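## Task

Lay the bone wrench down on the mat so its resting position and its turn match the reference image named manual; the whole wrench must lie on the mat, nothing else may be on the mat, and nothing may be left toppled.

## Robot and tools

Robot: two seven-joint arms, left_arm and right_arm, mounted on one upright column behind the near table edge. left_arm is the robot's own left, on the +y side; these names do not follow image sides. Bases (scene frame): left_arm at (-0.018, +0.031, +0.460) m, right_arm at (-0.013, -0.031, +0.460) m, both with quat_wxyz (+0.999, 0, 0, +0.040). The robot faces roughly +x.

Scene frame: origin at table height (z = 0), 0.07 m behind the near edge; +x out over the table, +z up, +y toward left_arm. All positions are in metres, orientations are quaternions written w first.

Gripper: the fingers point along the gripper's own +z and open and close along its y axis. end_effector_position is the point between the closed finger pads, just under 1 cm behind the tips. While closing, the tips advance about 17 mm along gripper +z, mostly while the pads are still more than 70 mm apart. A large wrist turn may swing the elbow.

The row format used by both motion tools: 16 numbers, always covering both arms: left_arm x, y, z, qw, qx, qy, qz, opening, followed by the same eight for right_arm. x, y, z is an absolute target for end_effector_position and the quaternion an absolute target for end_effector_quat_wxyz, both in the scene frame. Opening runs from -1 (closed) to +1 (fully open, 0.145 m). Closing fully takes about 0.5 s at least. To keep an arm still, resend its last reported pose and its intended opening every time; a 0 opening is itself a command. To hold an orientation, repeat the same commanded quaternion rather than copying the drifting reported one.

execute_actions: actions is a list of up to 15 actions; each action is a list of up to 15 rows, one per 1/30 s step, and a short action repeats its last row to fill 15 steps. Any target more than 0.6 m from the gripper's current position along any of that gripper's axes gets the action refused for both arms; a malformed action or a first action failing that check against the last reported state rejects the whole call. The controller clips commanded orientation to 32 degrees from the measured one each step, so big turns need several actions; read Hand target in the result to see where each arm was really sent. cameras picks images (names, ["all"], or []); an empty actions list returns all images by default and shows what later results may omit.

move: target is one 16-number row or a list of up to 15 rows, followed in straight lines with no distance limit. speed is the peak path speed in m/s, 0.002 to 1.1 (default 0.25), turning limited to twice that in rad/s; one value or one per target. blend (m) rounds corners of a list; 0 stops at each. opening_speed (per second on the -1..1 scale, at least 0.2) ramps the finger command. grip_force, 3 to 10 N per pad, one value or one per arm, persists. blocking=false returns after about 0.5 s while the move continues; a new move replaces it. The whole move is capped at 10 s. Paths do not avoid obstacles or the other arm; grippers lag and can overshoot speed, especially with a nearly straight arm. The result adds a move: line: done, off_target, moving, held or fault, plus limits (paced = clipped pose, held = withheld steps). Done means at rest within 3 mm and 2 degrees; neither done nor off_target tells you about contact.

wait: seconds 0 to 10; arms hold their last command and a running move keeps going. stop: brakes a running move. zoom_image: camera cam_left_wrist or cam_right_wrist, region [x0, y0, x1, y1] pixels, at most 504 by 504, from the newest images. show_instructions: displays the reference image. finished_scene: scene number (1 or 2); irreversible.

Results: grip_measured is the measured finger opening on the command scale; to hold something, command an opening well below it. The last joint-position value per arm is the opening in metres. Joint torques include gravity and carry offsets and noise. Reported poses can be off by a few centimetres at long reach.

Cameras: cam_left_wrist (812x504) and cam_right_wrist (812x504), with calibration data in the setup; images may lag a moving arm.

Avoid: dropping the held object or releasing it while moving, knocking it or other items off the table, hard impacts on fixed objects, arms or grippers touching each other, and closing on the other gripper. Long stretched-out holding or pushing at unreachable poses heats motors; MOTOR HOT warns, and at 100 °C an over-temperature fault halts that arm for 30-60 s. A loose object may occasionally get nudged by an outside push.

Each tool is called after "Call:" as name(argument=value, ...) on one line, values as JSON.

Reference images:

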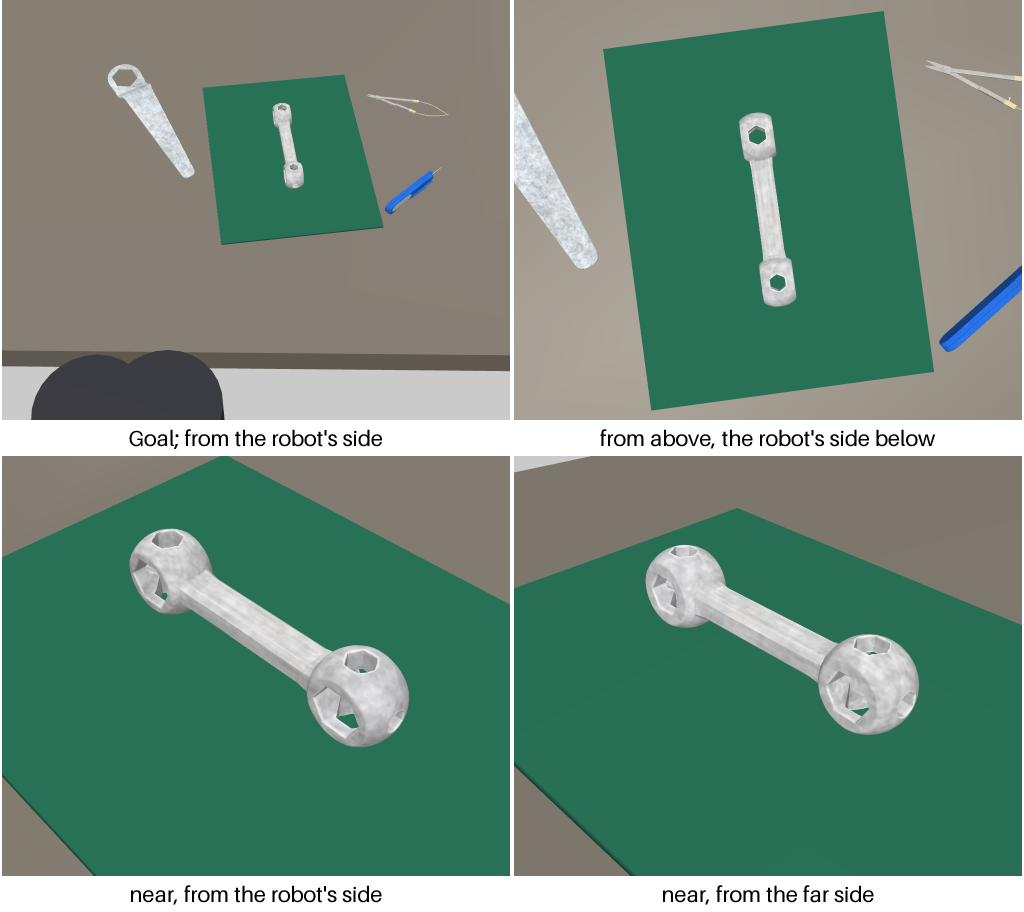

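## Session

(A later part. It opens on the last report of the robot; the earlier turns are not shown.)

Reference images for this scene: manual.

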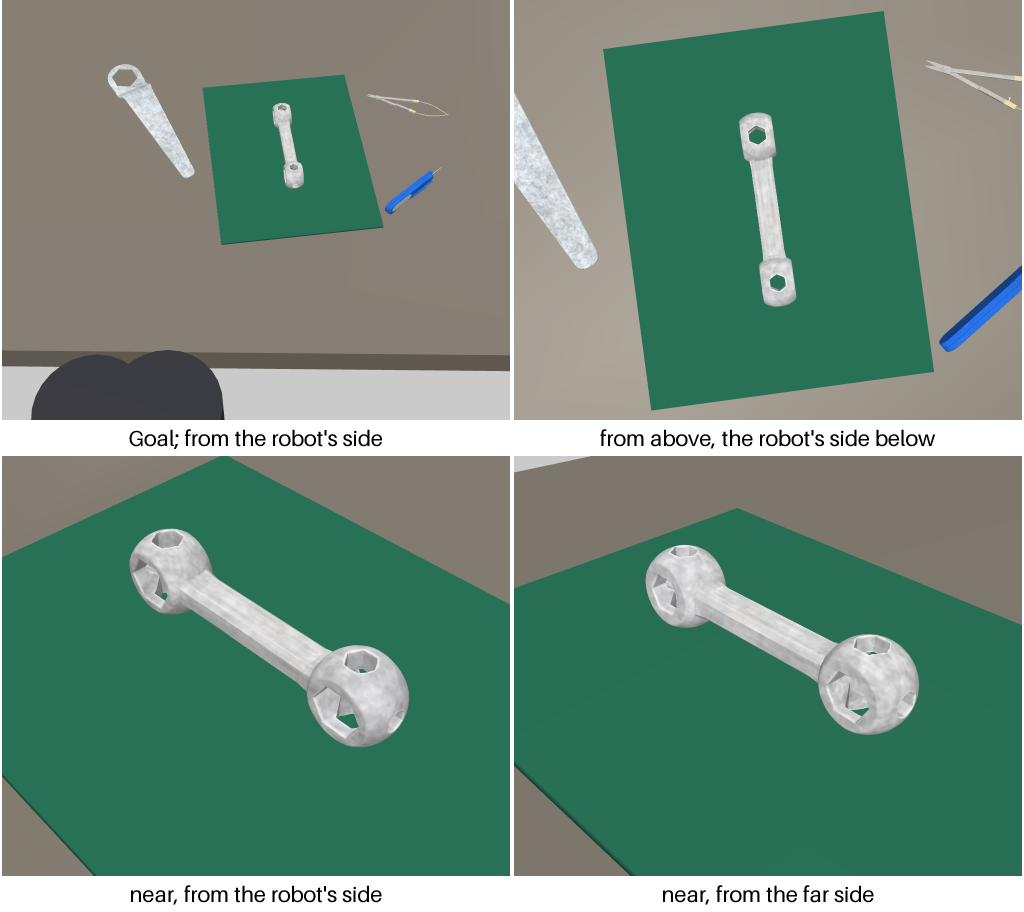

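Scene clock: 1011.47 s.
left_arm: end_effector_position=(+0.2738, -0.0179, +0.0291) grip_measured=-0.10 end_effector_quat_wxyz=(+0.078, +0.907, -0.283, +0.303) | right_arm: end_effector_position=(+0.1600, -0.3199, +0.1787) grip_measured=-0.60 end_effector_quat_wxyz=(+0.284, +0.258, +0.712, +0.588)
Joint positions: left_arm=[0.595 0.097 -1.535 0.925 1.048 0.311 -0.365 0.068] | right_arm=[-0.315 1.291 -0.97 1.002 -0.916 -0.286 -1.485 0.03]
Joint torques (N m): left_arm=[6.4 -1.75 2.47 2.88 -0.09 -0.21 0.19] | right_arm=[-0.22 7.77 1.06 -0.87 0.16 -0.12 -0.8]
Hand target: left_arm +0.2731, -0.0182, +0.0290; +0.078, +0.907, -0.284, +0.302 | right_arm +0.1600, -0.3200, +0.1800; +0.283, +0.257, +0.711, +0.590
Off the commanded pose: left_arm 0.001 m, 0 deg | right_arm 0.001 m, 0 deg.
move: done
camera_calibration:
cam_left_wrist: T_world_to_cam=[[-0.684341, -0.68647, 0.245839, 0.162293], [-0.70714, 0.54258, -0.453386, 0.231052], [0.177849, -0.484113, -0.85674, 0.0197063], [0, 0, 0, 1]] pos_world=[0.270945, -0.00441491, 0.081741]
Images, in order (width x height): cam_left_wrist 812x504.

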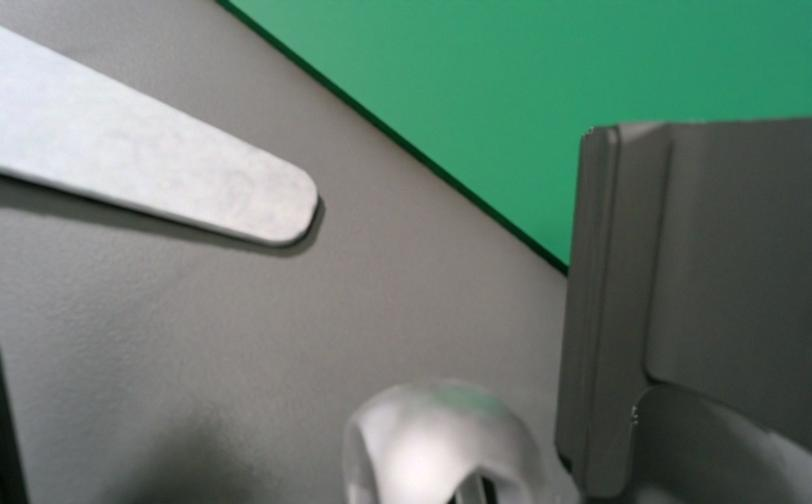

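Call:
move(target=[[0.22,0.014,0.112,0.078,0.906,-0.284,0.302,-0.1,0.16,-0.32,0.18,0.283,0.257,0.711,0.59,-0.6],[0.17,0.15,0.3,0.078,0.906,-0.284,0.302,-0.1,0.22,-0.15,0.2,0.0,0.25,0.968,0.0,-0.5],[0.17,0.17,0.3,0.078,0.906,-0.284,0.302,-0.1,0.235,-0.03,0.16,0.0,0.25,0.968,0.0,-0.5]], speed=[0.06,0.3,0.2], cameras=["all"])

Scene clock: 1025.70 s.
left_arm: end_effector_position=(+0.1703, +0.1702, +0.2990) grip_measured=-0.10 end_effector_quat_wxyz=(+0.115, +0.906, -0.296, +0.280) | right_arm: end_effector_position=(+0.2338, -0.0302, +0.1590) grip_measured=-0.50 end_effector_quat_wxyz=(-0.002, +0.249, +0.968, +0.000)
Joint positions: left_arm=[0.854 1.66 -1.071 2.431 1.562 0.767 -0.089 0.068] | right_arm=[0.81 0.409 -1.241 1.622 -0.683 0.104 1.579 0.038]
Joint torques (N m): left_arm=[2.7 2.86 4.22 0.85 0 -0.23 0.34] | right_arm=[6.95 -0.41 3.02 1.76 0.02 0.02 0.04]
Hand target: left_arm +0.1705, +0.1703, +0.2999; +0.114, +0.905, -0.297, +0.281 | right_arm +0.2351, -0.0300, +0.1600; +0.000, +0.250, +0.968, +0.000
Off the commanded pose: left_arm 0.001 m, 5 deg | right_arm 0.002 m, 0 deg.
joint read past its limit (left arm) — joint 4 (elbow), upper limit, where the elbow is as bent as it goes.
joint sent to its limit (left arm) — joint 4 (elbow), upper limit, where the elbow is as bent as it goes; joint 6 (wrist pitch), upper limit. The joint targets are off in orientation, not in position.
move: off_target (left_arm)
camera_calibration:
cam_left_wrist: T_world_to_cam=[[-0.700213, -0.638945, 0.318514, 0.127157], [-0.706768, 0.557321, -0.435743, 0.170342], [0.100901, -0.530229, -0.841829, 0.376967], [0, 0, 0, 1]] pos_world=[0.171393, 0.18619, 0.351066]
cam_right_wrist: T_world_to_cam=[[0.443587, 0.827658, -0.34382, -0.0193456], [0.896219, -0.407644, 0.174979, -0.2381], [0.00466704, -0.385757, -0.922589, 0.195664], [0, 0, 0, 1]] pos_world=[0.221058, -0.00556946, 0.215529]

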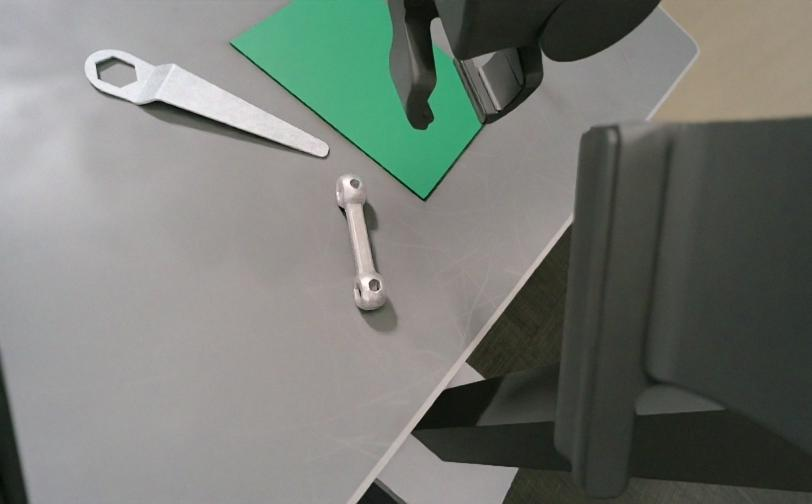

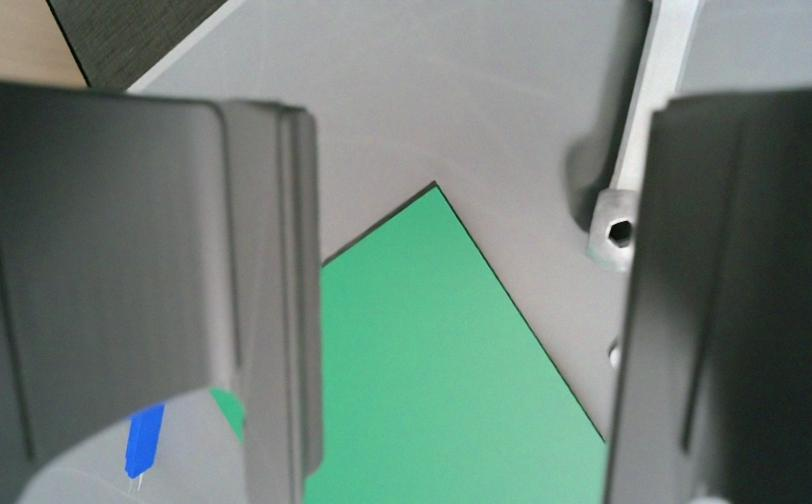

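Call:
move(target=[[0.17,0.2,0.3,0.078,0.906,-0.284,0.302,-0.1,0.215,0.01,0.14,0.0,0.3,0.954,0.0,-0.45]], speed=[0.15], cameras=["cam_right_wrist"])

Scene clock: 1037.47 s.
left_arm: end_effector_position=(+0.1710, +0.2007, +0.3010) grip_measured=-0.10 end_effector_quat_wxyz=(+0.075, +0.906, -0.284, +0.304) | right_arm: end_effector_position=(+0.2144, +0.0095, +0.1399) grip_measured=-0.45 end_effector_quat_wxyz=(-0.001, +0.299, +0.954, -0.001)
Joint positions: left_arm=[0.83 1.817 -1.106 2.417 1.437 0.638 0.012 0.068] | right_arm=[0.749 0.244 -1.281 1.535 -0.79 0.286 1.572 0.042]
Joint torques (N m): left_arm=[1.15 2.84 2.92 0.69 0.01 -0.36 0.31] | right_arm=[5.76 -1.28 2.7 1.92 0.02 0.03 -0.1]
Hand target: left_arm +0.1700, +0.2000, +0.3001; +0.078, +0.907, -0.284, +0.302 | right_arm +0.2150, +0.0100, +0.1400; +0.000, +0.300, +0.954, +0.000
Off the commanded pose: left_arm 0.002 m, 0 deg | right_arm 0.001 m, 0 deg.
move: done
camera_calibration:
cam_right_wrist: T_world_to_cam=[[0.526653, 0.776848, -0.345173, -0.0672955], [0.849415, -0.496972, 0.17752, -0.190676], [-0.0336354, -0.386686, -0.921598, 0.20161], [0, 0, 0, 1]] pos_world=[0.204185, 0.0354778, 0.196424]
Images, in order (width x height): cam_right_wrist 812x504.

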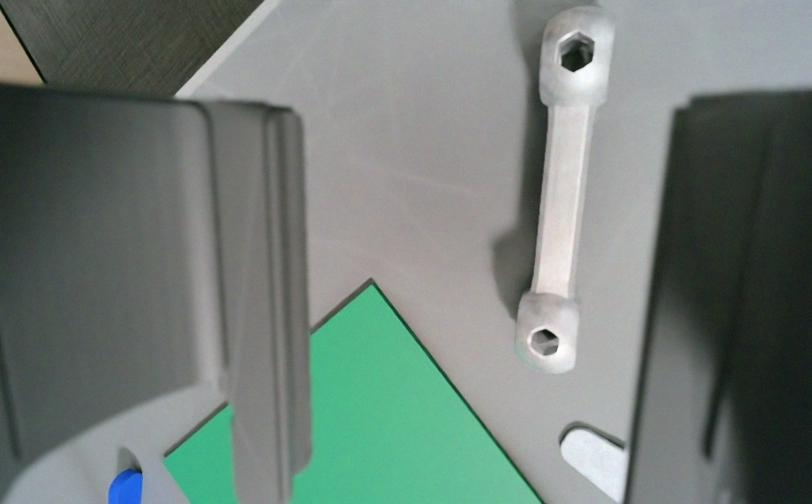

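Call:
move(target=[[0.17,0.2,0.3,0.078,0.906,-0.284,0.302,-0.1,0.20,0.017,0.06,0.093,0.323,0.94,0.06,-0.5],[0.17,0.2,0.3,0.078,0.906,-0.284,0.302,-0.1,0.211,0.0195,0.0175,0.093,0.323,0.94,0.06,-0.5],[0.17,0.2,0.3,0.078,0.906,-0.284,0.302,-0.1,0.211,0.0195,0.0175,0.093,0.323,0.94,0.06,-1]], speed=[0.12,0.05,0.05], opening_speed=1, cameras=["cam_right_wrist"])

Scene clock: 1055.27 s.
left_arm: end_effector_position=(+0.1709, +0.2007, +0.3009) grip_measured=-0.10 end_effector_quat_wxyz=(+0.075, +0.906, -0.284, +0.304) | right_arm: end_effector_position=(+0.2048, +0.0104, +0.0183) grip_measured=-0.86 end_effector_quat_wxyz=(+0.079, +0.326, +0.942, +0.030)
Joint positions: left_arm=[0.83 1.817 -1.106 2.417 1.437 0.638 0.012 0.068] | right_arm=[0.478 0.121 -1.352 1.102 -1.041 0.299 1.068 0.011]
Joint torques (N m): left_arm=[1.15 2.86 2.93 0.64 0 -0.36 0.31] | right_arm=[2.76 -2.94 1.76 1.24 -0.46 0.09 -2.4]
Hand target: left_arm +0.1700, +0.2000, +0.3000; +0.078, +0.907, -0.284, +0.302 | right_arm +0.2106, +0.0192, +0.0186; +0.093, +0.323, +0.940, +0.059
Off the commanded pose: left_arm 0.002 m, 0 deg | right_arm 0.011 m, 4 deg.
move: off_target (right_arm); target 3's new opening was sent with right_arm's hand 0.004 m and 2 deg from that target
camera_calibration:
cam_right_wrist: T_world_to_cam=[[0.622435, 0.745594, -0.238043, -0.12611], [0.776178, -0.548932, 0.310195, -0.147235], [0.10061, -0.37784, -0.920388, 0.0618784], [0, 0, 0, 1]] pos_world=[0.18655, 0.0365847, 0.0726042]
Images, in order (width x height): cam_right_wrist 812x504.

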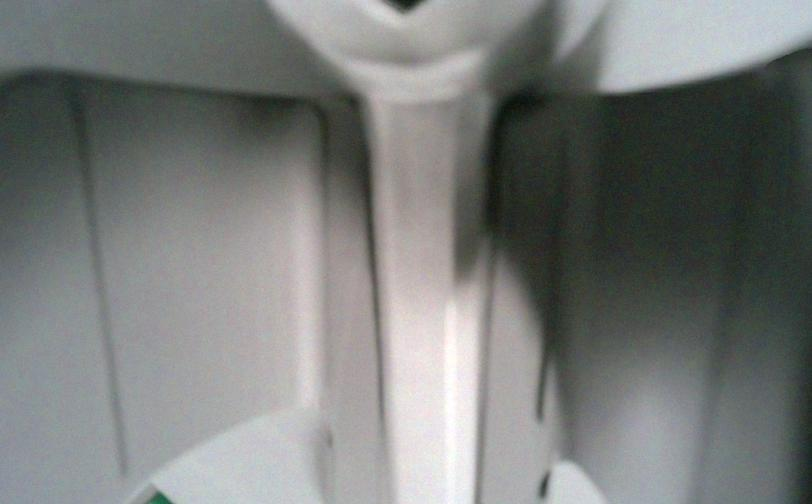

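Call:
move(target=[[0.17,0.2,0.3,0.078,0.906,-0.284,0.302,-0.1,0.215,0.0,0.08,0.093,0.323,0.94,0.06,-1]], speed=[0.1], cameras=["all"])

Call:
zoom_image(camera="cam_left_wrist", region=[280, 120, 480, 320])

Scene clock: 1064.47 s.
left_arm: end_effector_position=(+0.1709, +0.2007, +0.3009) grip_measured=-0.10 end_effector_quat_wxyz=(+0.075, +0.906, -0.284, +0.304) | right_arm: end_effector_position=(+0.2144, -0.0004, +0.0788) grip_measured=-0.86 end_effector_quat_wxyz=(+0.093, +0.321, +0.940, +0.059)
Joint positions: left_arm=[0.83 1.817 -1.106 2.417 1.437 0.638 0.012 0.068] | right_arm=[0.548 0.298 -1.339 1.482 -1.03 0.363 1.237 0.01]
Joint torques (N m): left_arm=[1.12 2.81 2.93 0.65 0 -0.36 0.31] | right_arm=[5.05 -0.96 2.44 3 0 0.05 0]
Hand target: left_arm +0.1700, +0.2000, +0.3000; +0.078, +0.907, -0.284, +0.302 | right_arm +0.2149, +0.0001, +0.0800; +0.093, +0.323, +0.940, +0.060
Off the commanded pose: left_arm 0.002 m, 0 deg | right_arm 0.001 m, 0 deg.
move: done
camera_calibration:
cam_left_wrist: T_world_to_cam=[[-0.685032, -0.687825, 0.24006, 0.177347], [-0.705798, 0.544961, -0.452622, 0.161984], [0.180501, -0.479494, -0.858781, 0.37599], [0, 0, 0, 1]] pos_world=[0.167949, 0.213994, 0.353637]
cam_right_wrist: T_world_to_cam=[[0.623067, 0.762454, -0.174506, -0.114849], [0.768031, -0.554157, 0.320995, -0.178579], [0.14804, -0.334027, -0.930865, 0.103239], [0, 0, 0, 1]] pos_world=[0.19343, 0.0230909, 0.133383]

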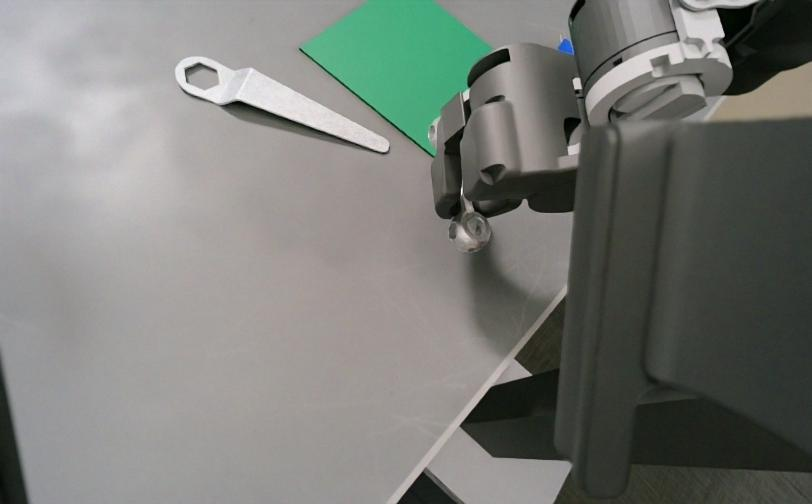

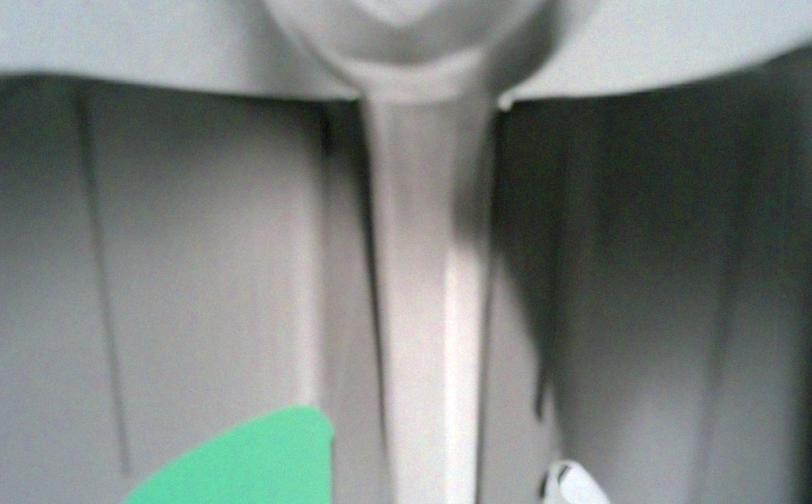

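Scaled by 2.520 from the camera's 812x504 image, which has a finer 957x594 frame.

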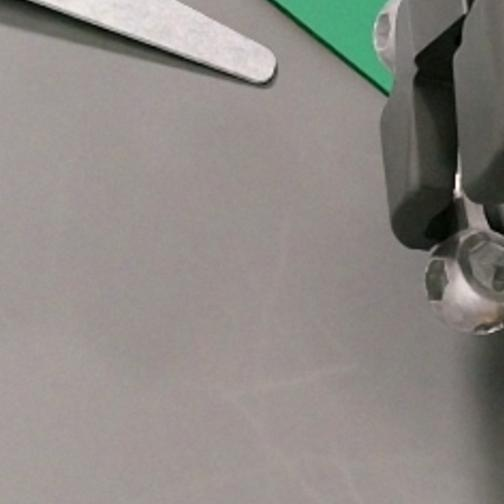

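Call:
zoom_image(camera="cam_left_wrist", region=[420, 190, 520, 260])

Scaled by 5.040 from the camera's 812x504 image, which has a finer 957x594 frame.

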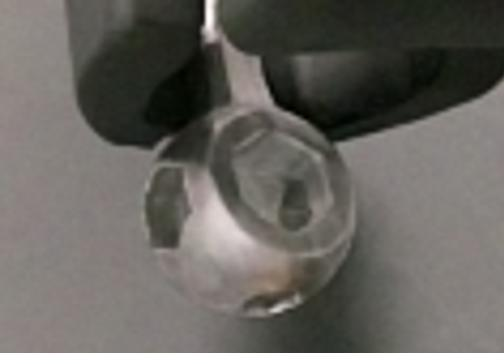

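Call:
move(target=[[0.22,0.12,0.30,0.109,0.949,-0.057,0.291,-0.6,0.308,-0.085,0.08,0.083,0.178,0.978,0.073,-1],[0.26,0.06,0.30,0.109,0.949,-0.057,0.291,-0.6,0.308,-0.085,0.021,0.083,0.178,0.978,0.073,-1],[0.26,0.06,0.30,0.109,0.949,-0.057,0.291,-0.6,0.308,-0.085,0.021,0.083,0.178,0.978,0.073,-0.5],[0.26,0.06,0.30,0.109,0.949,-0.057,0.291,-0.6,0.3,-0.085,0.075,0.083,0.178,0.978,0.073,-0.5],[0.26,0.06,0.30,0.109,0.949,-0.057,0.291,-0.6,0.26,-0.065,0.08,0.296,0.163,0.94,-0.051,-0.5]], speed=[0.2,0.06,0.05,0.12,0.25], opening_speed=0.8, cameras=["cam_right_wrist"])

Scene clock: 1106.93 s.
left_arm: end_effector_position=(+0.2602, +0.0602, +0.3010) grip_measured=-0.60 end_effector_quat_wxyz=(+0.118, +0.892, -0.029, +0.435) | right_arm: end_effector_position=(+0.2602, -0.0648, +0.0798) grip_measured=-0.50 end_effector_quat_wxyz=(+0.295, +0.163, +0.940, -0.050)
Joint positions: left_arm=[0.387 0.409 -0.716 2.276 1.57 0.768 -1.357 0.03] | right_arm=[0.629 0.391 -1.556 1.458 -1.421 0.296 1.29 0.038]
Joint torques (N m): left_arm=[4.89 -0.51 1.7 2.3 -0.2 -0.02 0.11] | right_arm=[4.73 -0.25 1.89 2.14 -0.3 0.06 0.11]
Hand target: left_arm +0.2599, +0.0599, +0.2997; +0.115, +0.893, -0.031, +0.433 | right_arm +0.2599, -0.0650, +0.0799; +0.296, +0.163, +0.940, -0.051
Off the commanded pose: left_arm 0.001 m, 18 deg | right_arm 0.000 m, 0 deg.
joint sent to its limit (left arm) — joint 5 (forearm roll), upper limit; joint 6 (wrist pitch), upper limit. The joint targets are off in orientation, not in position.
move: off_target (left_arm)
camera_calibration:
cam_right_wrist: T_world_to_cam=[[0.491952, 0.822908, -0.284263, -0.0472525], [0.687116, -0.166473, 0.707219, -0.234382], [0.534654, -0.54324, -0.64733, -0.0609959], [0, 0, 0, 1]] pos_world=[0.216905, -0.0332692, 0.112843]
Images, in order (width x height): cam_right_wrist 812x504.

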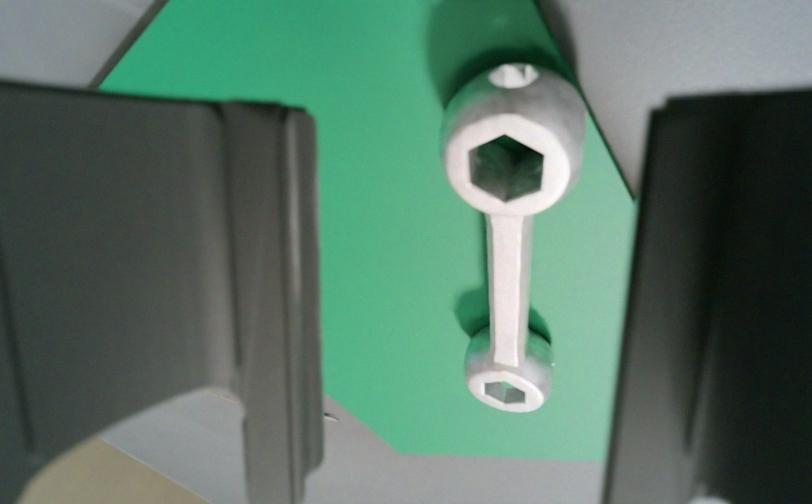

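Call:
move(target=[[0.26,0.06,0.30,0.109,0.949,-0.057,0.291,-0.6,0.3035,-0.0825,0.0205,0.296,0.163,0.94,-0.051,-0.55],[0.26,0.06,0.30,0.109,0.949,-0.057,0.291,-0.6,0.3035,-0.0825,0.0205,0.296,0.163,0.94,-0.051,-1],[0.26,0.06,0.30,0.109,0.949,-0.057,0.291,-0.6,0.28,-0.075,0.08,0.296,0.163,0.94,-0.051,-1]], speed=[0.08,0.05,0.15], opening_speed=1.5)

Call:
move(target=[[0.29,0.0,0.25,0.109,0.949,-0.057,0.291,-0.6,0.28,-0.06,0.13,0.283,0.257,0.711,0.59,-1],[0.311,-0.050,0.179,0.109,0.949,-0.057,0.291,-0.6,0.278,-0.06,0.13,0.283,0.257,0.711,0.59,-1]], speed=[0.3,0.12], cameras=["all"])

Scene clock: 1123.90 s.
left_arm: end_effector_position=(+0.2602, +0.0602, +0.3010) grip_measured=-0.60 end_effector_quat_wxyz=(+0.118, +0.892, -0.029, +0.435) | right_arm: end_effector_position=(+0.2781, -0.0753, +0.0778) grip_measured=-0.87 end_effector_quat_wxyz=(+0.292, +0.162, +0.941, -0.052)
Joint positions: left_arm=[0.387 0.409 -0.716 2.276 1.57 0.768 -1.357 0.03] | right_arm=[0.649 0.408 -1.521 1.401 -1.387 0.235 1.227 0.01]
Joint torques (N m): left_arm=[4.84 -0.49 1.7 2.28 -0.19 -0.02 0.11] | right_arm=[6.21 0.01 2.4 2.39 -0.36 0.11 0.11]
Hand target: left_arm +0.2599, +0.0599, +0.2997; +0.115, +0.893, -0.031, +0.433 | right_arm +0.2800, -0.0749, +0.0799; +0.296, +0.163, +0.940, -0.051
Off the commanded pose: left_arm 0.001 m, 18 deg | right_arm 0.003 m, 0 deg.
joint sent to its limit (left arm) — joint 5 (forearm roll), upper limit; joint 6 (wrist pitch), upper limit. The joint targets are off in orientation, not in position.
move: off_target (left_arm); target 2's new opening was sent with right_arm's hand 0.009 m and 3 deg from that target

Scene clock: 1127.77 s.
left_arm: end_effector_position=(+0.3110, -0.0493, +0.1794) grip_measured=-0.60 end_effector_quat_wxyz=(+0.108, +0.949, -0.056, +0.291) | right_arm: end_effector_position=(+0.2776, -0.0601, +0.1272) grip_measured=-0.87 end_effector_quat_wxyz=(+0.280, +0.258, +0.715, +0.586)
Joint positions: left_arm=[0.582 -0.025 -0.984 1.389 1.396 0.68 -1.062 0.03] | right_arm=[0.204 0.672 -1.081 1.281 -1.011 0.04 -0.542 0.01]
Joint torques (N m): left_arm=[7.16 -2.97 2.32 3.07 -0.17 -0.2 0.4] | right_arm=[2.81 2.73 2.37 3.02 0.03 0.05 -0.91]
Hand target: left_arm +0.3110, -0.0500, +0.1790; +0.109, +0.949, -0.057, +0.291 | right_arm +0.2781, -0.0600, +0.1301; +0.283, +0.257, +0.711, +0.590
Off the commanded pose: left_arm 0.001 m, 0 deg | right_arm 0.003 m, 1 deg.
move: done
camera_calibration:
cam_left_wrist: T_world_to_cam=[[-0.324311, -0.838766, 0.437372, -0.0244943], [-0.893956, 0.120579, -0.431628, 0.375939], [0.309297, -0.530973, -0.788925, 0.0713522], [0, 0, 0, 1]] pos_world=[0.30606, -0.0279893, 0.22927]
cam_right_wrist: T_world_to_cam=[[0.272174, 0.4125, 0.869347, -0.156634], [0.573374, -0.795072, 0.197745, -0.220477], [0.772763, 0.44464, -0.452915, -0.0684497], [0, 0, 0, 1]] pos_world=[0.221943, -0.080248, 0.148765]

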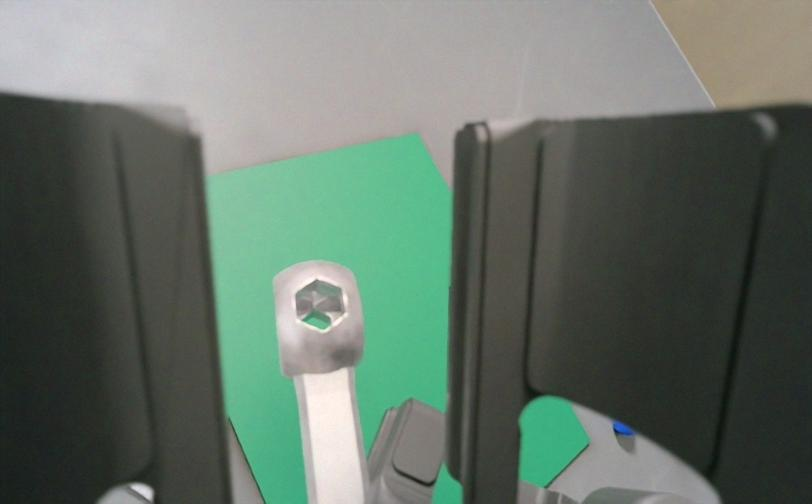

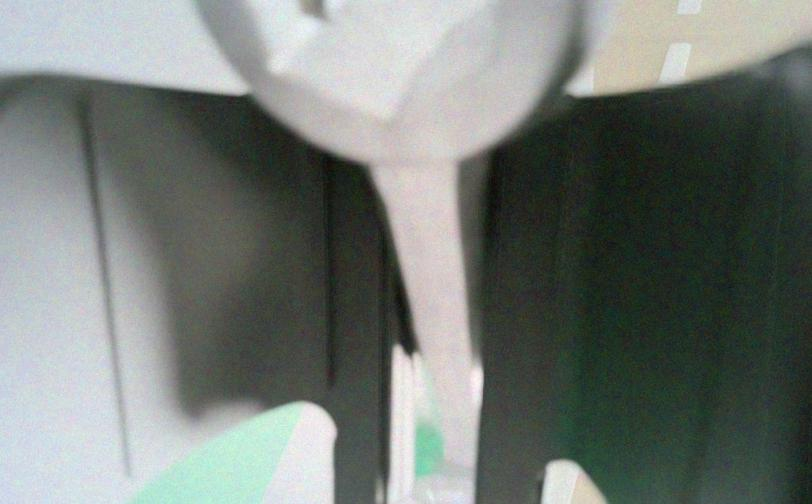

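Call:
move(target=[[0.329,-0.0605,0.151,0.109,0.949,-0.057,0.291,-0.6,0.278,-0.06,0.13,0.283,0.257,0.711,0.59,-1],[0.344,-0.068,0.131,0.109,0.949,-0.057,0.291,-0.6,0.278,-0.06,0.13,0.283,0.257,0.711,0.59,-1],[0.3385,-0.067,0.130,0.109,0.949,-0.057,0.291,-0.6,0.278,-0.06,0.13,0.283,0.257,0.711,0.59,-1],[0.3385,-0.067,0.130,0.109,0.949,-0.057,0.291,-1,0.278,-0.06,0.13,0.283,0.257,0.711,0.59,-1]], speed=[0.08,0.05,0.03,0.03], blend=[0.01,0,0,0], opening_speed=0.6, cameras=["cam_left_wrist"])

Scene clock: 1136.50 s.
left_arm: end_effector_position=(+0.3393, -0.0684, +0.1314) grip_measured=-0.74 end_effector_quat_wxyz=(+0.112, +0.948, -0.057, +0.292) | right_arm: end_effector_position=(+0.2776, -0.0601, +0.1272) grip_measured=-0.87 end_effector_quat_wxyz=(+0.280, +0.258, +0.715, +0.586)
Joint positions: left_arm=[0.67 -0.149 -1.062 0.954 1.257 0.535 -0.738 0.02] | right_arm=[0.204 0.672 -1.081 1.281 -1.011 0.041 -0.542 0.01]
Joint torques (N m): left_arm=[7.08 -2.78 2.14 3.75 -0.14 -0.23 0.12] | right_arm=[2.84 2.7 2.37 2.97 0.03 0.05 -0.91]
Hand target: left_arm +0.3385, -0.0670, +0.1300; +0.109, +0.949, -0.057, +0.291 | right_arm +0.2781, -0.0600, +0.1300; +0.283, +0.257, +0.711, +0.590
Off the commanded pose: left_arm 0.002 m, 0 deg | right_arm 0.003 m, 1 deg.
move: done
camera_calibration:
cam_left_wrist: T_world_to_cam=[[-0.328151, -0.833781, 0.443989, -0.00961934], [-0.892959, 0.12049, -0.433713, 0.382732], [0.308125, -0.538787, -0.784071, 0.0137921], [0, 0, 0, 1]] pos_world=[0.334357, -0.0467046, 0.181081]
Images, in order (width x height): cam_left_wrist 812x504.

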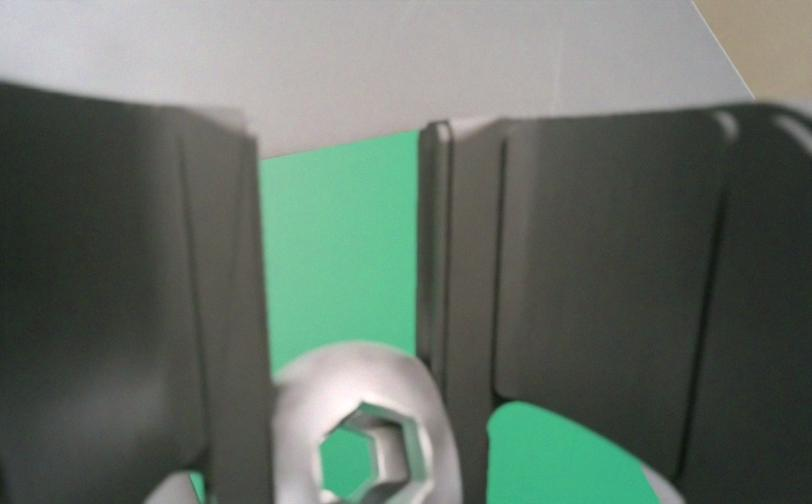

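Call:
move(target=[[0.3385,-0.067,0.085,0.109,0.949,-0.057,0.291,-1,0.278,-0.06,0.085,0.283,0.257,0.711,0.59,-1],[0.3385,-0.067,0.085,0.109,0.949,-0.057,0.291,-1,0.278,-0.06,0.085,0.283,0.257,0.711,0.59,-0.6],[0.3385,-0.067,0.085,0.109,0.949,-0.057,0.291,-1,0.193,-0.143,0.105,0.283,0.257,0.711,0.59,-0.6],[0.3385,-0.067,0.09,0.109,0.949,-0.057,0.291,-1,0.19,-0.25,0.15,0.283,0.257,0.711,0.59,-0.6]], speed=[0.06,0.05,0.09,0.25], opening_speed=0.5)

Call:
move(target=[[0.30,-0.03,0.10,0.090,0.909,-0.286,0.287,-1,0.16,-0.3,0.18,0.283,0.257,0.711,0.59,-0.6],[0.268,-0.022,0.045,0.090,0.909,-0.286,0.287,-1,0.16,-0.3,0.18,0.283,0.257,0.711,0.59,-0.6],[0.268,-0.022,0.028,0.090,0.909,-0.286,0.287,-1,0.16,-0.3,0.18,0.283,0.257,0.711,0.59,-0.6]], speed=[0.15,0.1,0.03], cameras=["cam_left_wrist"])

Scene clock: 1181.17 s.
left_arm: end_effector_position=(+0.3373, -0.0686, +0.0892) grip_measured=-0.74 end_effector_quat_wxyz=(+0.111, +0.948, -0.059, +0.291) | right_arm: end_effector_position=(+0.1906, -0.2498, +0.1495) grip_measured=-0.60 end_effector_quat_wxyz=(+0.284, +0.257, +0.712, +0.589)
Joint positions: left_arm=[0.796 -0.174 -1.472 0.704 1.57 0.274 -0.584 0.02] | right_arm=[-0.193 1.164 -0.958 1.173 -0.94 -0.182 -1.183 0.03]
Joint torques (N m): left_arm=[8.82 -2.41 3.44 2.84 -0.1 -0.2 0.14] | right_arm=[0.09 6.42 1.36 -0.09 0.14 -0.11 -0.81]
Hand target: left_arm +0.3386, -0.0669, +0.0900; +0.109, +0.949, -0.057, +0.291 | right_arm +0.1899, -0.2500, +0.1499; +0.283, +0.257, +0.711, +0.590
Off the commanded pose: left_arm 0.002 m, 0 deg | right_arm 0.001 m, 0 deg.
joint sent to its limit (left arm) — joint 5 (forearm roll), upper limit. The joint targets still meet the commanded pose.
move: done; target 2's new opening was sent with right_arm's hand 0.004 m and 1 deg from that target

Scene clock: 1184.80 s.
left_arm: end_effector_position=(+0.2723, -0.0224, +0.0319) grip_measured=-0.74 end_effector_quat_wxyz=(+0.088, +0.908, -0.285, +0.293) | right_arm: end_effector_position=(+0.1594, -0.2990, +0.1784) grip_measured=-0.60 end_effector_quat_wxyz=(+0.282, +0.258, +0.712, +0.589)
Joint positions: left_arm=[0.618 0.095 -1.558 0.937 1.094 0.326 -0.358 0.02] | right_arm=[-0.349 1.316 -0.958 1.133 -0.884 -0.212 -1.412 0.03]
Joint torques (N m): left_arm=[4.65 -1.86 1.96 1.55 -0.07 -0.32 0.41] | right_arm=[-0.36 7.69 1.2 -0.72 0.23 -0.12 -0.8]
Hand target: left_arm +0.2680, -0.0219, +0.0281; +0.090, +0.910, -0.286, +0.287 | right_arm +0.1599, -0.3000, +0.1800; +0.283, +0.257, +0.711, +0.590
Off the commanded pose: left_arm 0.006 m, 1 deg | right_arm 0.002 m, 0 deg.
joint sent to its limit (left arm) — joint 3 (upper arm roll), lower limit. The joint targets still meet the commanded pose.
move: off_target (left_arm)
camera_calibration:
cam_left_wrist: T_world_to_cam=[[-0.684806, -0.676852, 0.270023, 0.157134], [-0.712743, 0.544928, -0.441646, 0.234859], [0.151786, -0.494899, -0.855591, 0.0270519], [0, 0, 0, 1]] pos_world=[0.270895, -0.00823675, 0.0844402]
Images, in order (width x height): cam_left_wrist 812x504.

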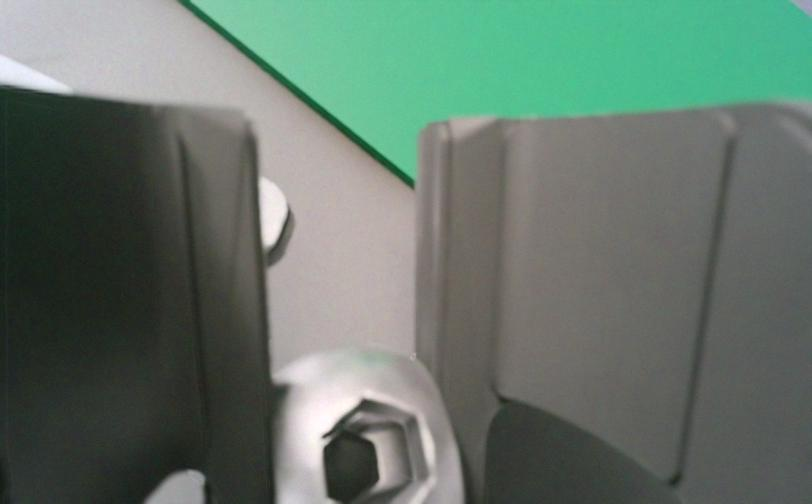

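Call:
move(target=[[0.2723,-0.0224,0.0305,0.090,0.909,-0.286,0.287,-0.6,0.16,-0.3,0.18,0.283,0.257,0.711,0.59,-0.6],[0.2723,-0.0224,0.0305,0.090,0.909,-0.286,0.287,-0.2,0.16,-0.3,0.18,0.283,0.257,0.711,0.59,-0.6],[0.22,0.011,0.112,0.078,0.906,-0.284,0.302,-0.2,0.18,-0.2,0.19,0.283,0.257,0.711,0.59,-0.6],[0.17,0.2,0.3,0.078,0.906,-0.284,0.302,-0.1,0.22,-0.05,0.17,0.0,0.3,0.954,0.0,-0.5]], speed=[0.02,0.02,0.07,0.35], opening_speed=0.6)

Call:
move(target=[[0.17,0.2,0.3,0.078,0.906,-0.284,0.302,-0.1,0.215,0.01,0.14,0.0,0.3,0.954,0.0,-0.45]], speed=[0.2], cameras=["cam_right_wrist"])

Call:
zoom_image(camera="cam_right_wrist", region=[470, 0, 670, 400])

Scene clock: 1208.17 s.
left_arm: end_effector_position=(+0.1699, +0.2001, +0.2995) grip_measured=-0.10 end_effector_quat_wxyz=(+0.078, +0.907, -0.283, +0.302) | right_arm: end_effector_position=(+0.2203, -0.0490, +0.1701) grip_measured=-0.50 end_effector_quat_wxyz=(+0.001, +0.299, +0.954, +0.003)
Joint positions: left_arm=[1.041 1.797 -1.298 2.417 1.411 0.688 0.022 0.068] | right_arm=[0.82 0.525 -1.262 1.771 -0.646 0.255 1.58 0.038]
Joint torques (N m): left_arm=[1.96 2.07 4.04 0.64 0.01 -0.23 0.32] | right_arm=[6.26 0.44 2.32 1.54 0.13 0.03 0.11]
Hand target: left_arm +0.1701, +0.2000, +0.3001; +0.078, +0.907, -0.284, +0.302 | right_arm +0.2200, -0.0501, +0.1699; +0.000, +0.300, +0.954, +0.000
Off the commanded pose: left_arm 0.000 m, 0 deg | right_arm 0.001 m, 0 deg.
joint sent to its limit (right arm) — joint 7 (wrist yaw), upper limit. The joint targets still meet the commanded pose.
move: done

Scene clock: 1209.00 s.
left_arm: end_effector_position=(+0.1699, +0.2001, +0.2995) grip_measured=-0.10 end_effector_quat_wxyz=(+0.078, +0.907, -0.283, +0.302) | right_arm: end_effector_position=(+0.2149, +0.0092, +0.1401) grip_measured=-0.45 end_effector_quat_wxyz=(-0.001, +0.299, +0.954, -0.002)
Joint positions: left_arm=[1.041 1.797 -1.298 2.417 1.411 0.688 0.022 0.068] | right_arm=[0.791 0.256 -1.336 1.534 -0.737 0.316 1.54 0.042]
Joint torques (N m): left_arm=[2.02 2.04 4 0.68 0.01 -0.23 0.31] | right_arm=[5.63 -1.33 2.7 1.95 0.02 0.02 -0.11]
Hand target: left_arm +0.1701, +0.2000, +0.3001; +0.078, +0.907, -0.284, +0.302 | right_arm +0.2150, +0.0100, +0.1400; +0.000, +0.300, +0.954, +0.000
Off the commanded pose: left_arm 0.000 m, 0 deg | right_arm 0.001 m, 0 deg.
move: done
camera_calibration:
cam_right_wrist: T_world_to_cam=[[0.528001, 0.7758, -0.345469, -0.0674223], [0.84857, -0.498158, 0.178235, -0.191107], [-0.0338236, -0.387263, -0.921349, 0.20161], [0, 0, 0, 1]] pos_world=[0.204586, 0.0351808, 0.196522]
Images, in order (width x height): cam_right_wrist 812x504.

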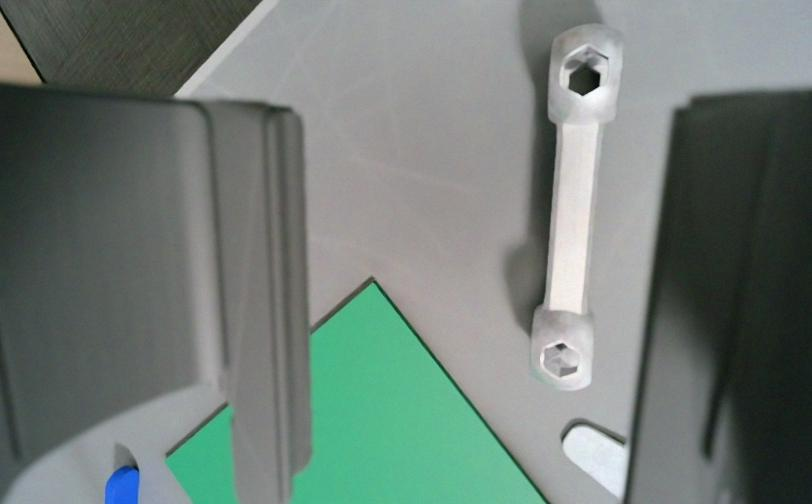

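Scaled by 1.260 from the camera's 812x504 image, which has a finer 957x594 frame.

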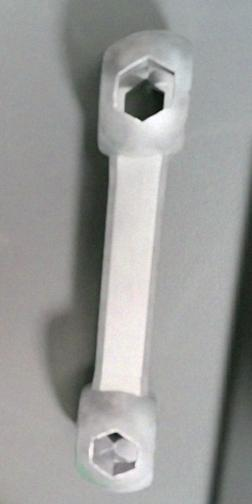

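Call:
move(target=[[0.17,0.2,0.3,0.078,0.906,-0.284,0.302,-0.4,0.262,-0.0096,0.06,0.0,0.299,0.954,0.0,-0.5],[0.17,0.2,0.3,0.078,0.906,-0.284,0.302,-0.4,0.262,-0.0096,0.0165,0.0,0.299,0.954,0.0,-0.5]], speed=[0.15,0.05], cameras=["cam_right_wrist"])

Scene clock: 1286.23 s.
left_arm: end_effector_position=(+0.1699, +0.2001, +0.2995) grip_measured=-0.40 end_effector_quat_wxyz=(+0.078, +0.907, -0.283, +0.302) | right_arm: end_effector_position=(+0.2621, -0.0103, +0.0169) grip_measured=-0.50 end_effector_quat_wxyz=(+0.000, +0.301, +0.954, -0.001)
Joint positions: left_arm=[1.041 1.797 -1.298 2.417 1.411 0.688 0.022 0.046] | right_arm=[0.704 0.026 -1.355 0.679 -0.79 -0.097 1.025 0.038]
Joint torques (N m): left_arm=[1.99 2.04 4.01 0.66 0.01 -0.24 0.31] | right_arm=[6.32 -1.7 1.1 1.22 -0.02 -0.12 -0.16]
Hand target: left_arm +0.1700, +0.2000, +0.3000; +0.078, +0.907, -0.284, +0.302 | right_arm +0.2619, -0.0096, +0.0165; +0.000, +0.299, +0.954, +0.000
Off the commanded pose: left_arm 0.001 m, 0 deg | right_arm 0.001 m, 0 deg.
move: done
camera_calibration:
cam_right_wrist: T_world_to_cam=[[0.530638, 0.774422, -0.344519, -0.120616], [0.846896, -0.500969, 0.178318, -0.218497], [-0.0344999, -0.386394, -0.921688, 0.0823675], [0, 0, 0, 1]] pos_world=[0.251889, 0.0157732, 0.0733248]
Images, in order (width x height): cam_right_wrist 812x504.

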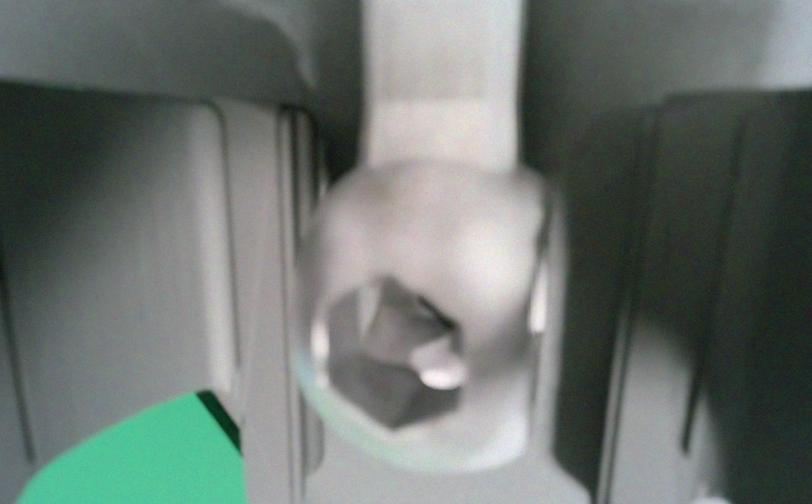

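Call:
move(target=[[0.17,0.2,0.3,0.078,0.906,-0.284,0.302,-0.6,0.262,-0.0096,0.0165,0.0,0.299,0.954,0.0,-1],[0.2,0.2,0.27,0.251,0.748,-0.424,0.443,-0.6,0.262,-0.03,0.12,0.0,0.299,0.954,0.0,-1],[0.27,0.10,0.20,0.561,0.4305,-0.4305,0.561,-0.6,0.29,-0.03,0.15,0.561,-0.4305,-0.4305,-0.561,-1]], speed=[0.05,0.15,0.35], opening_speed=0.8, cameras=["all"])

Scene clock: 1299.03 s.
left_arm: end_effector_position=(+0.2705, +0.1001, +0.2008) grip_measured=-0.60 end_effector_quat_wxyz=(+0.519, +0.483, -0.424, +0.564) | right_arm: end_effector_position=(+0.2877, -0.0291, +0.1486) grip_measured=-0.74 end_effector_quat_wxyz=(+0.513, -0.495, -0.431, -0.553)
Joint positions: left_arm=[0.733 0.504 -1.382 0.615 1.549 -0.715 1.565 0.03] | right_arm=[0.605 0.236 -0.904 0.252 1.164 -0.787 1.583 0.02]
Joint torques (N m): left_arm=[8.35 1.57 1.7 0.99 0.42 0.01 0.25] | right_arm=[7.66 1.57 0.53 1.02 0.52 -0.06 -0.01]
Hand target: left_arm +0.2698, +0.0997, +0.2003; +0.519, +0.482, -0.426, +0.562 | right_arm +0.2898, -0.0300, +0.1504; +0.511, -0.494, -0.432, -0.555
Off the commanded pose: left_arm 0.001 m, 8 deg | right_arm 0.003 m, 9 deg.
joint sent to its limit (left arm) — joint 7 (wrist yaw), upper limit. The joint targets are off in orientation, not in position.
joint sent to its limit (right arm) — joint 6 (wrist pitch), lower limit; joint 7 (wrist yaw), upper limit. The joint targets are off in orientation, not in position.
move: off_target (left_arm, right_arm)
camera_calibration:
cam_left_wrist: T_world_to_cam=[[-0.973447, 0.228164, -0.018519, 0.238621], [0.016825, -0.0093674, -0.999815, 0.211624], [-0.228295, -0.973578, 0.00527981, 0.210304], [0, 0, 0, 1]] pos_world=[0.276736, 0.152285, 0.214893]
cam_right_wrist: T_world_to_cam=[[0.970181, 0.240849, 0.0271973, -0.271355], [0.0393028, -0.0456008, -0.998186, 0.147352], [-0.239172, 0.969491, -0.0537071, 0.166723], [0, 0, 0, 1]] pos_world=[0.297348, -0.089561, 0.163419]

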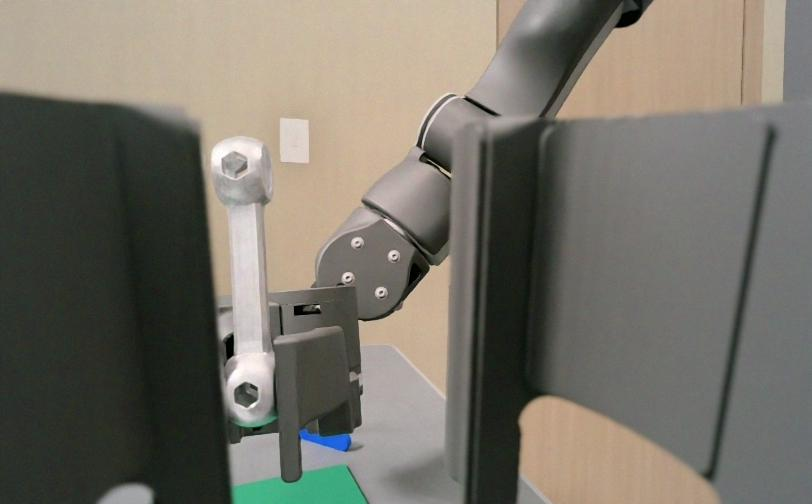

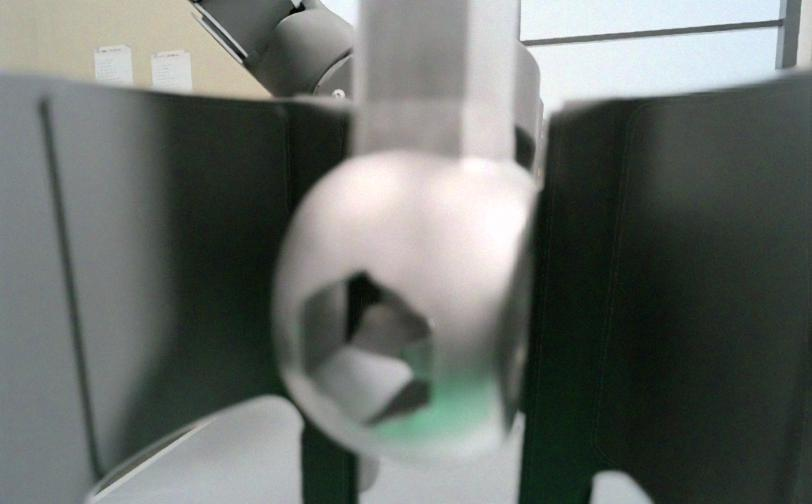

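Call:
move(target=[[0.22,0.11,0.21,0.561,0.4305,-0.4305,0.561,-0.6,0.23,-0.03,0.16,0.561,-0.4305,-0.4305,-0.561,-1]], speed=[0.15])

Scene clock: 1316.87 s.
left_arm: end_effector_position=(+0.2214, +0.1108, +0.2110) grip_measured=-0.60 end_effector_quat_wxyz=(+0.546, +0.448, -0.430, +0.563) | right_arm: end_effector_position=(+0.2287, -0.0298, +0.1581) grip_measured=-0.74 end_effector_quat_wxyz=(+0.561, -0.436, -0.429, -0.558)
Joint positions: left_arm=[0.645 0.687 -1.39 0.896 1.558 -0.784 1.567 0.03] | right_arm=[0.371 0.363 -0.806 0.634 1.109 -0.787 1.582 0.02]
Joint torques (N m): left_arm=[6.26 2.15 2.07 1.54 0.41 0.01 0.19] | right_arm=[5.37 1.89 1.76 2.39 0.42 -0.04 0.02]
Hand target: left_arm +0.2199, +0.1098, +0.2102; +0.548, +0.447, -0.430, +0.561 | right_arm +0.2300, -0.0299, +0.1601; +0.560, -0.432, -0.430, -0.561
Off the commanded pose: left_arm 0.002 m, 3 deg | right_arm 0.002 m, 1 deg.
joint sent to its limit (left arm) — joint 7 (wrist yaw), upper limit. The joint targets still meet the commanded pose.
joint sent to its limit (right arm) — joint 6 (wrist pitch), lower limit; joint 7 (wrist yaw), upper limit. The joint targets still meet the commanded pose.
move: off_target (left_arm)

Call:
move(target=[[0.229,0.035,0.231,0.561,0.4305,-0.4305,0.561,-0.5,0.23,-0.03,0.16,0.561,-0.4305,-0.4305,-0.561,-1]], speed=[0.15], cameras=["cam_left_wrist"])

Scene clock: 1322.13 s.
left_arm: end_effector_position=(+0.2290, +0.0350, +0.2327) grip_measured=-0.50 end_effector_quat_wxyz=(+0.561, +0.427, -0.432, +0.563) | right_arm: end_effector_position=(+0.2287, -0.0298, +0.1581) grip_measured=-0.74 end_effector_quat_wxyz=(+0.561, -0.436, -0.429, -0.558)
Joint positions: left_arm=[0.722 0.58 -1.477 1.073 1.379 -0.772 1.23 0.038] | right_arm=[0.371 0.363 -0.806 0.634 1.109 -0.787 1.582 0.02]
Joint torques (N m): left_arm=[6.63 1.07 2.91 1.63 0.32 -0.02 0] | right_arm=[5.39 1.91 1.76 2.39 0.42 -0.04 0.02]
Hand target: left_arm +0.2290, +0.0350, +0.2310; +0.561, +0.430, -0.431, +0.561 | right_arm +0.2300, -0.0299, +0.1601; +0.560, -0.432, -0.430, -0.561
Off the commanded pose: left_arm 0.002 m, 0 deg | right_arm 0.002 m, 1 deg.
joint sent to its limit (right arm) — joint 6 (wrist pitch), lower limit; joint 7 (wrist yaw), upper limit. The joint targets still meet the commanded pose.
move: done
camera_calibration:
cam_left_wrist: T_world_to_cam=[[-0.942692, 0.324778, -0.0764867, 0.216719], [0.0454663, -0.102061, -0.993739, 0.238914], [-0.330551, -0.940267, 0.0814455, 0.141853], [0, 0, 0, 1]] pos_world=[0.240326, 0.0873775, 0.242441]
Images, in order (width x height): cam_left_wrist 812x504.

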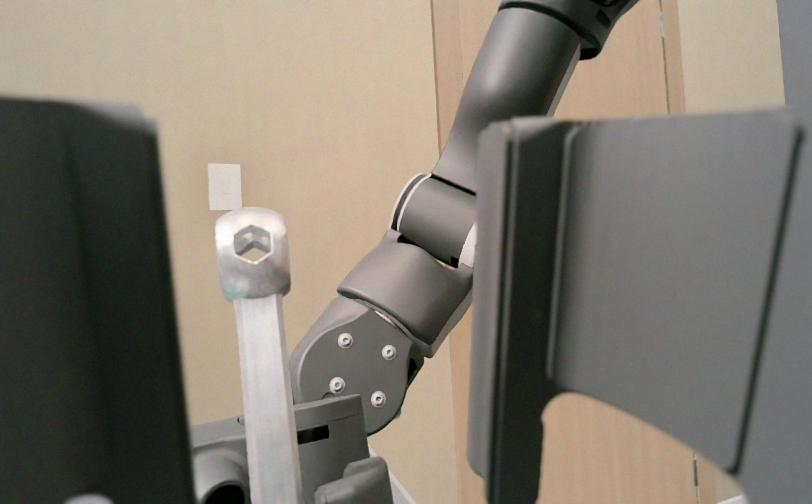

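Call:
move(target=[[0.236,-0.035,0.253,0.561,0.4305,-0.4305,0.561,-0.5,0.23,-0.03,0.16,0.561,-0.4305,-0.4305,-0.561,-1]], speed=[0.08], cameras=["cam_left_wrist"])

Scene clock: 1336.60 s.
left_arm: end_effector_position=(+0.2357, -0.0351, +0.2543) grip_measured=-0.50 end_effector_quat_wxyz=(+0.562, +0.427, -0.431, +0.562) | right_arm: end_effector_position=(+0.2287, -0.0298, +0.1581) grip_measured=-0.74 end_effector_quat_wxyz=(+0.561, -0.436, -0.429, -0.558)
Joint positions: left_arm=[0.772 0.436 -1.497 1.171 1.202 -0.684 0.922 0.038] | right_arm=[0.371 0.363 -0.806 0.634 1.109 -0.787 1.582 0.02]
Joint torques (N m): left_arm=[7.21 0.12 3.29 2.19 0.31 -0.17 0] | right_arm=[5.37 1.91 1.77 2.39 0.42 -0.04 0.02]
Hand target: left_arm +0.2360, -0.0349, +0.2529; +0.561, +0.431, -0.430, +0.561 | right_arm +0.2300, -0.0299, +0.1601; +0.560, -0.432, -0.430, -0.561
Off the commanded pose: left_arm 0.001 m, 0 deg | right_arm 0.002 m, 1 deg.
joint sent to its limit (right arm) — joint 6 (wrist pitch), lower limit; joint 7 (wrist yaw), upper limit. The joint targets still meet the commanded pose.
move: done
camera_calibration:
cam_left_wrist: T_world_to_cam=[[-0.942681, 0.325347, -0.0741784, 0.246864], [0.042752, -0.10271, -0.993792, 0.253609], [-0.330946, -0.94, 0.0829137, 0.0760071], [0, 0, 0, 1]] pos_world=[0.247026, 0.0171783, 0.264044]
Images, in order (width x height): cam_left_wrist 812x504.

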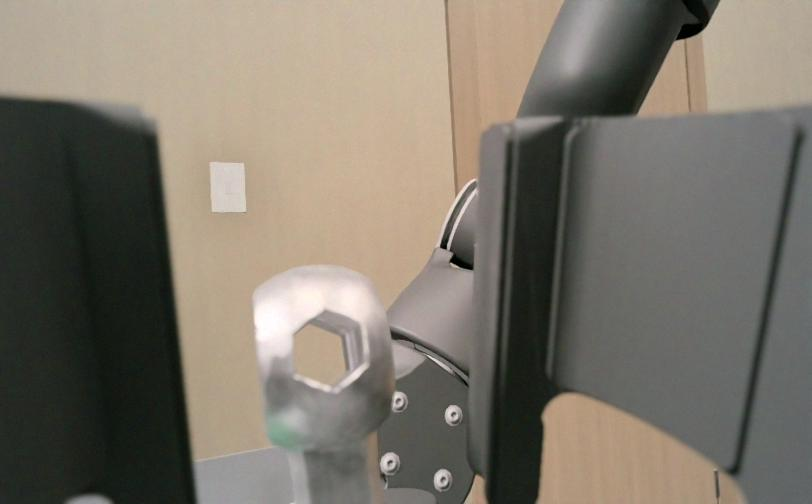

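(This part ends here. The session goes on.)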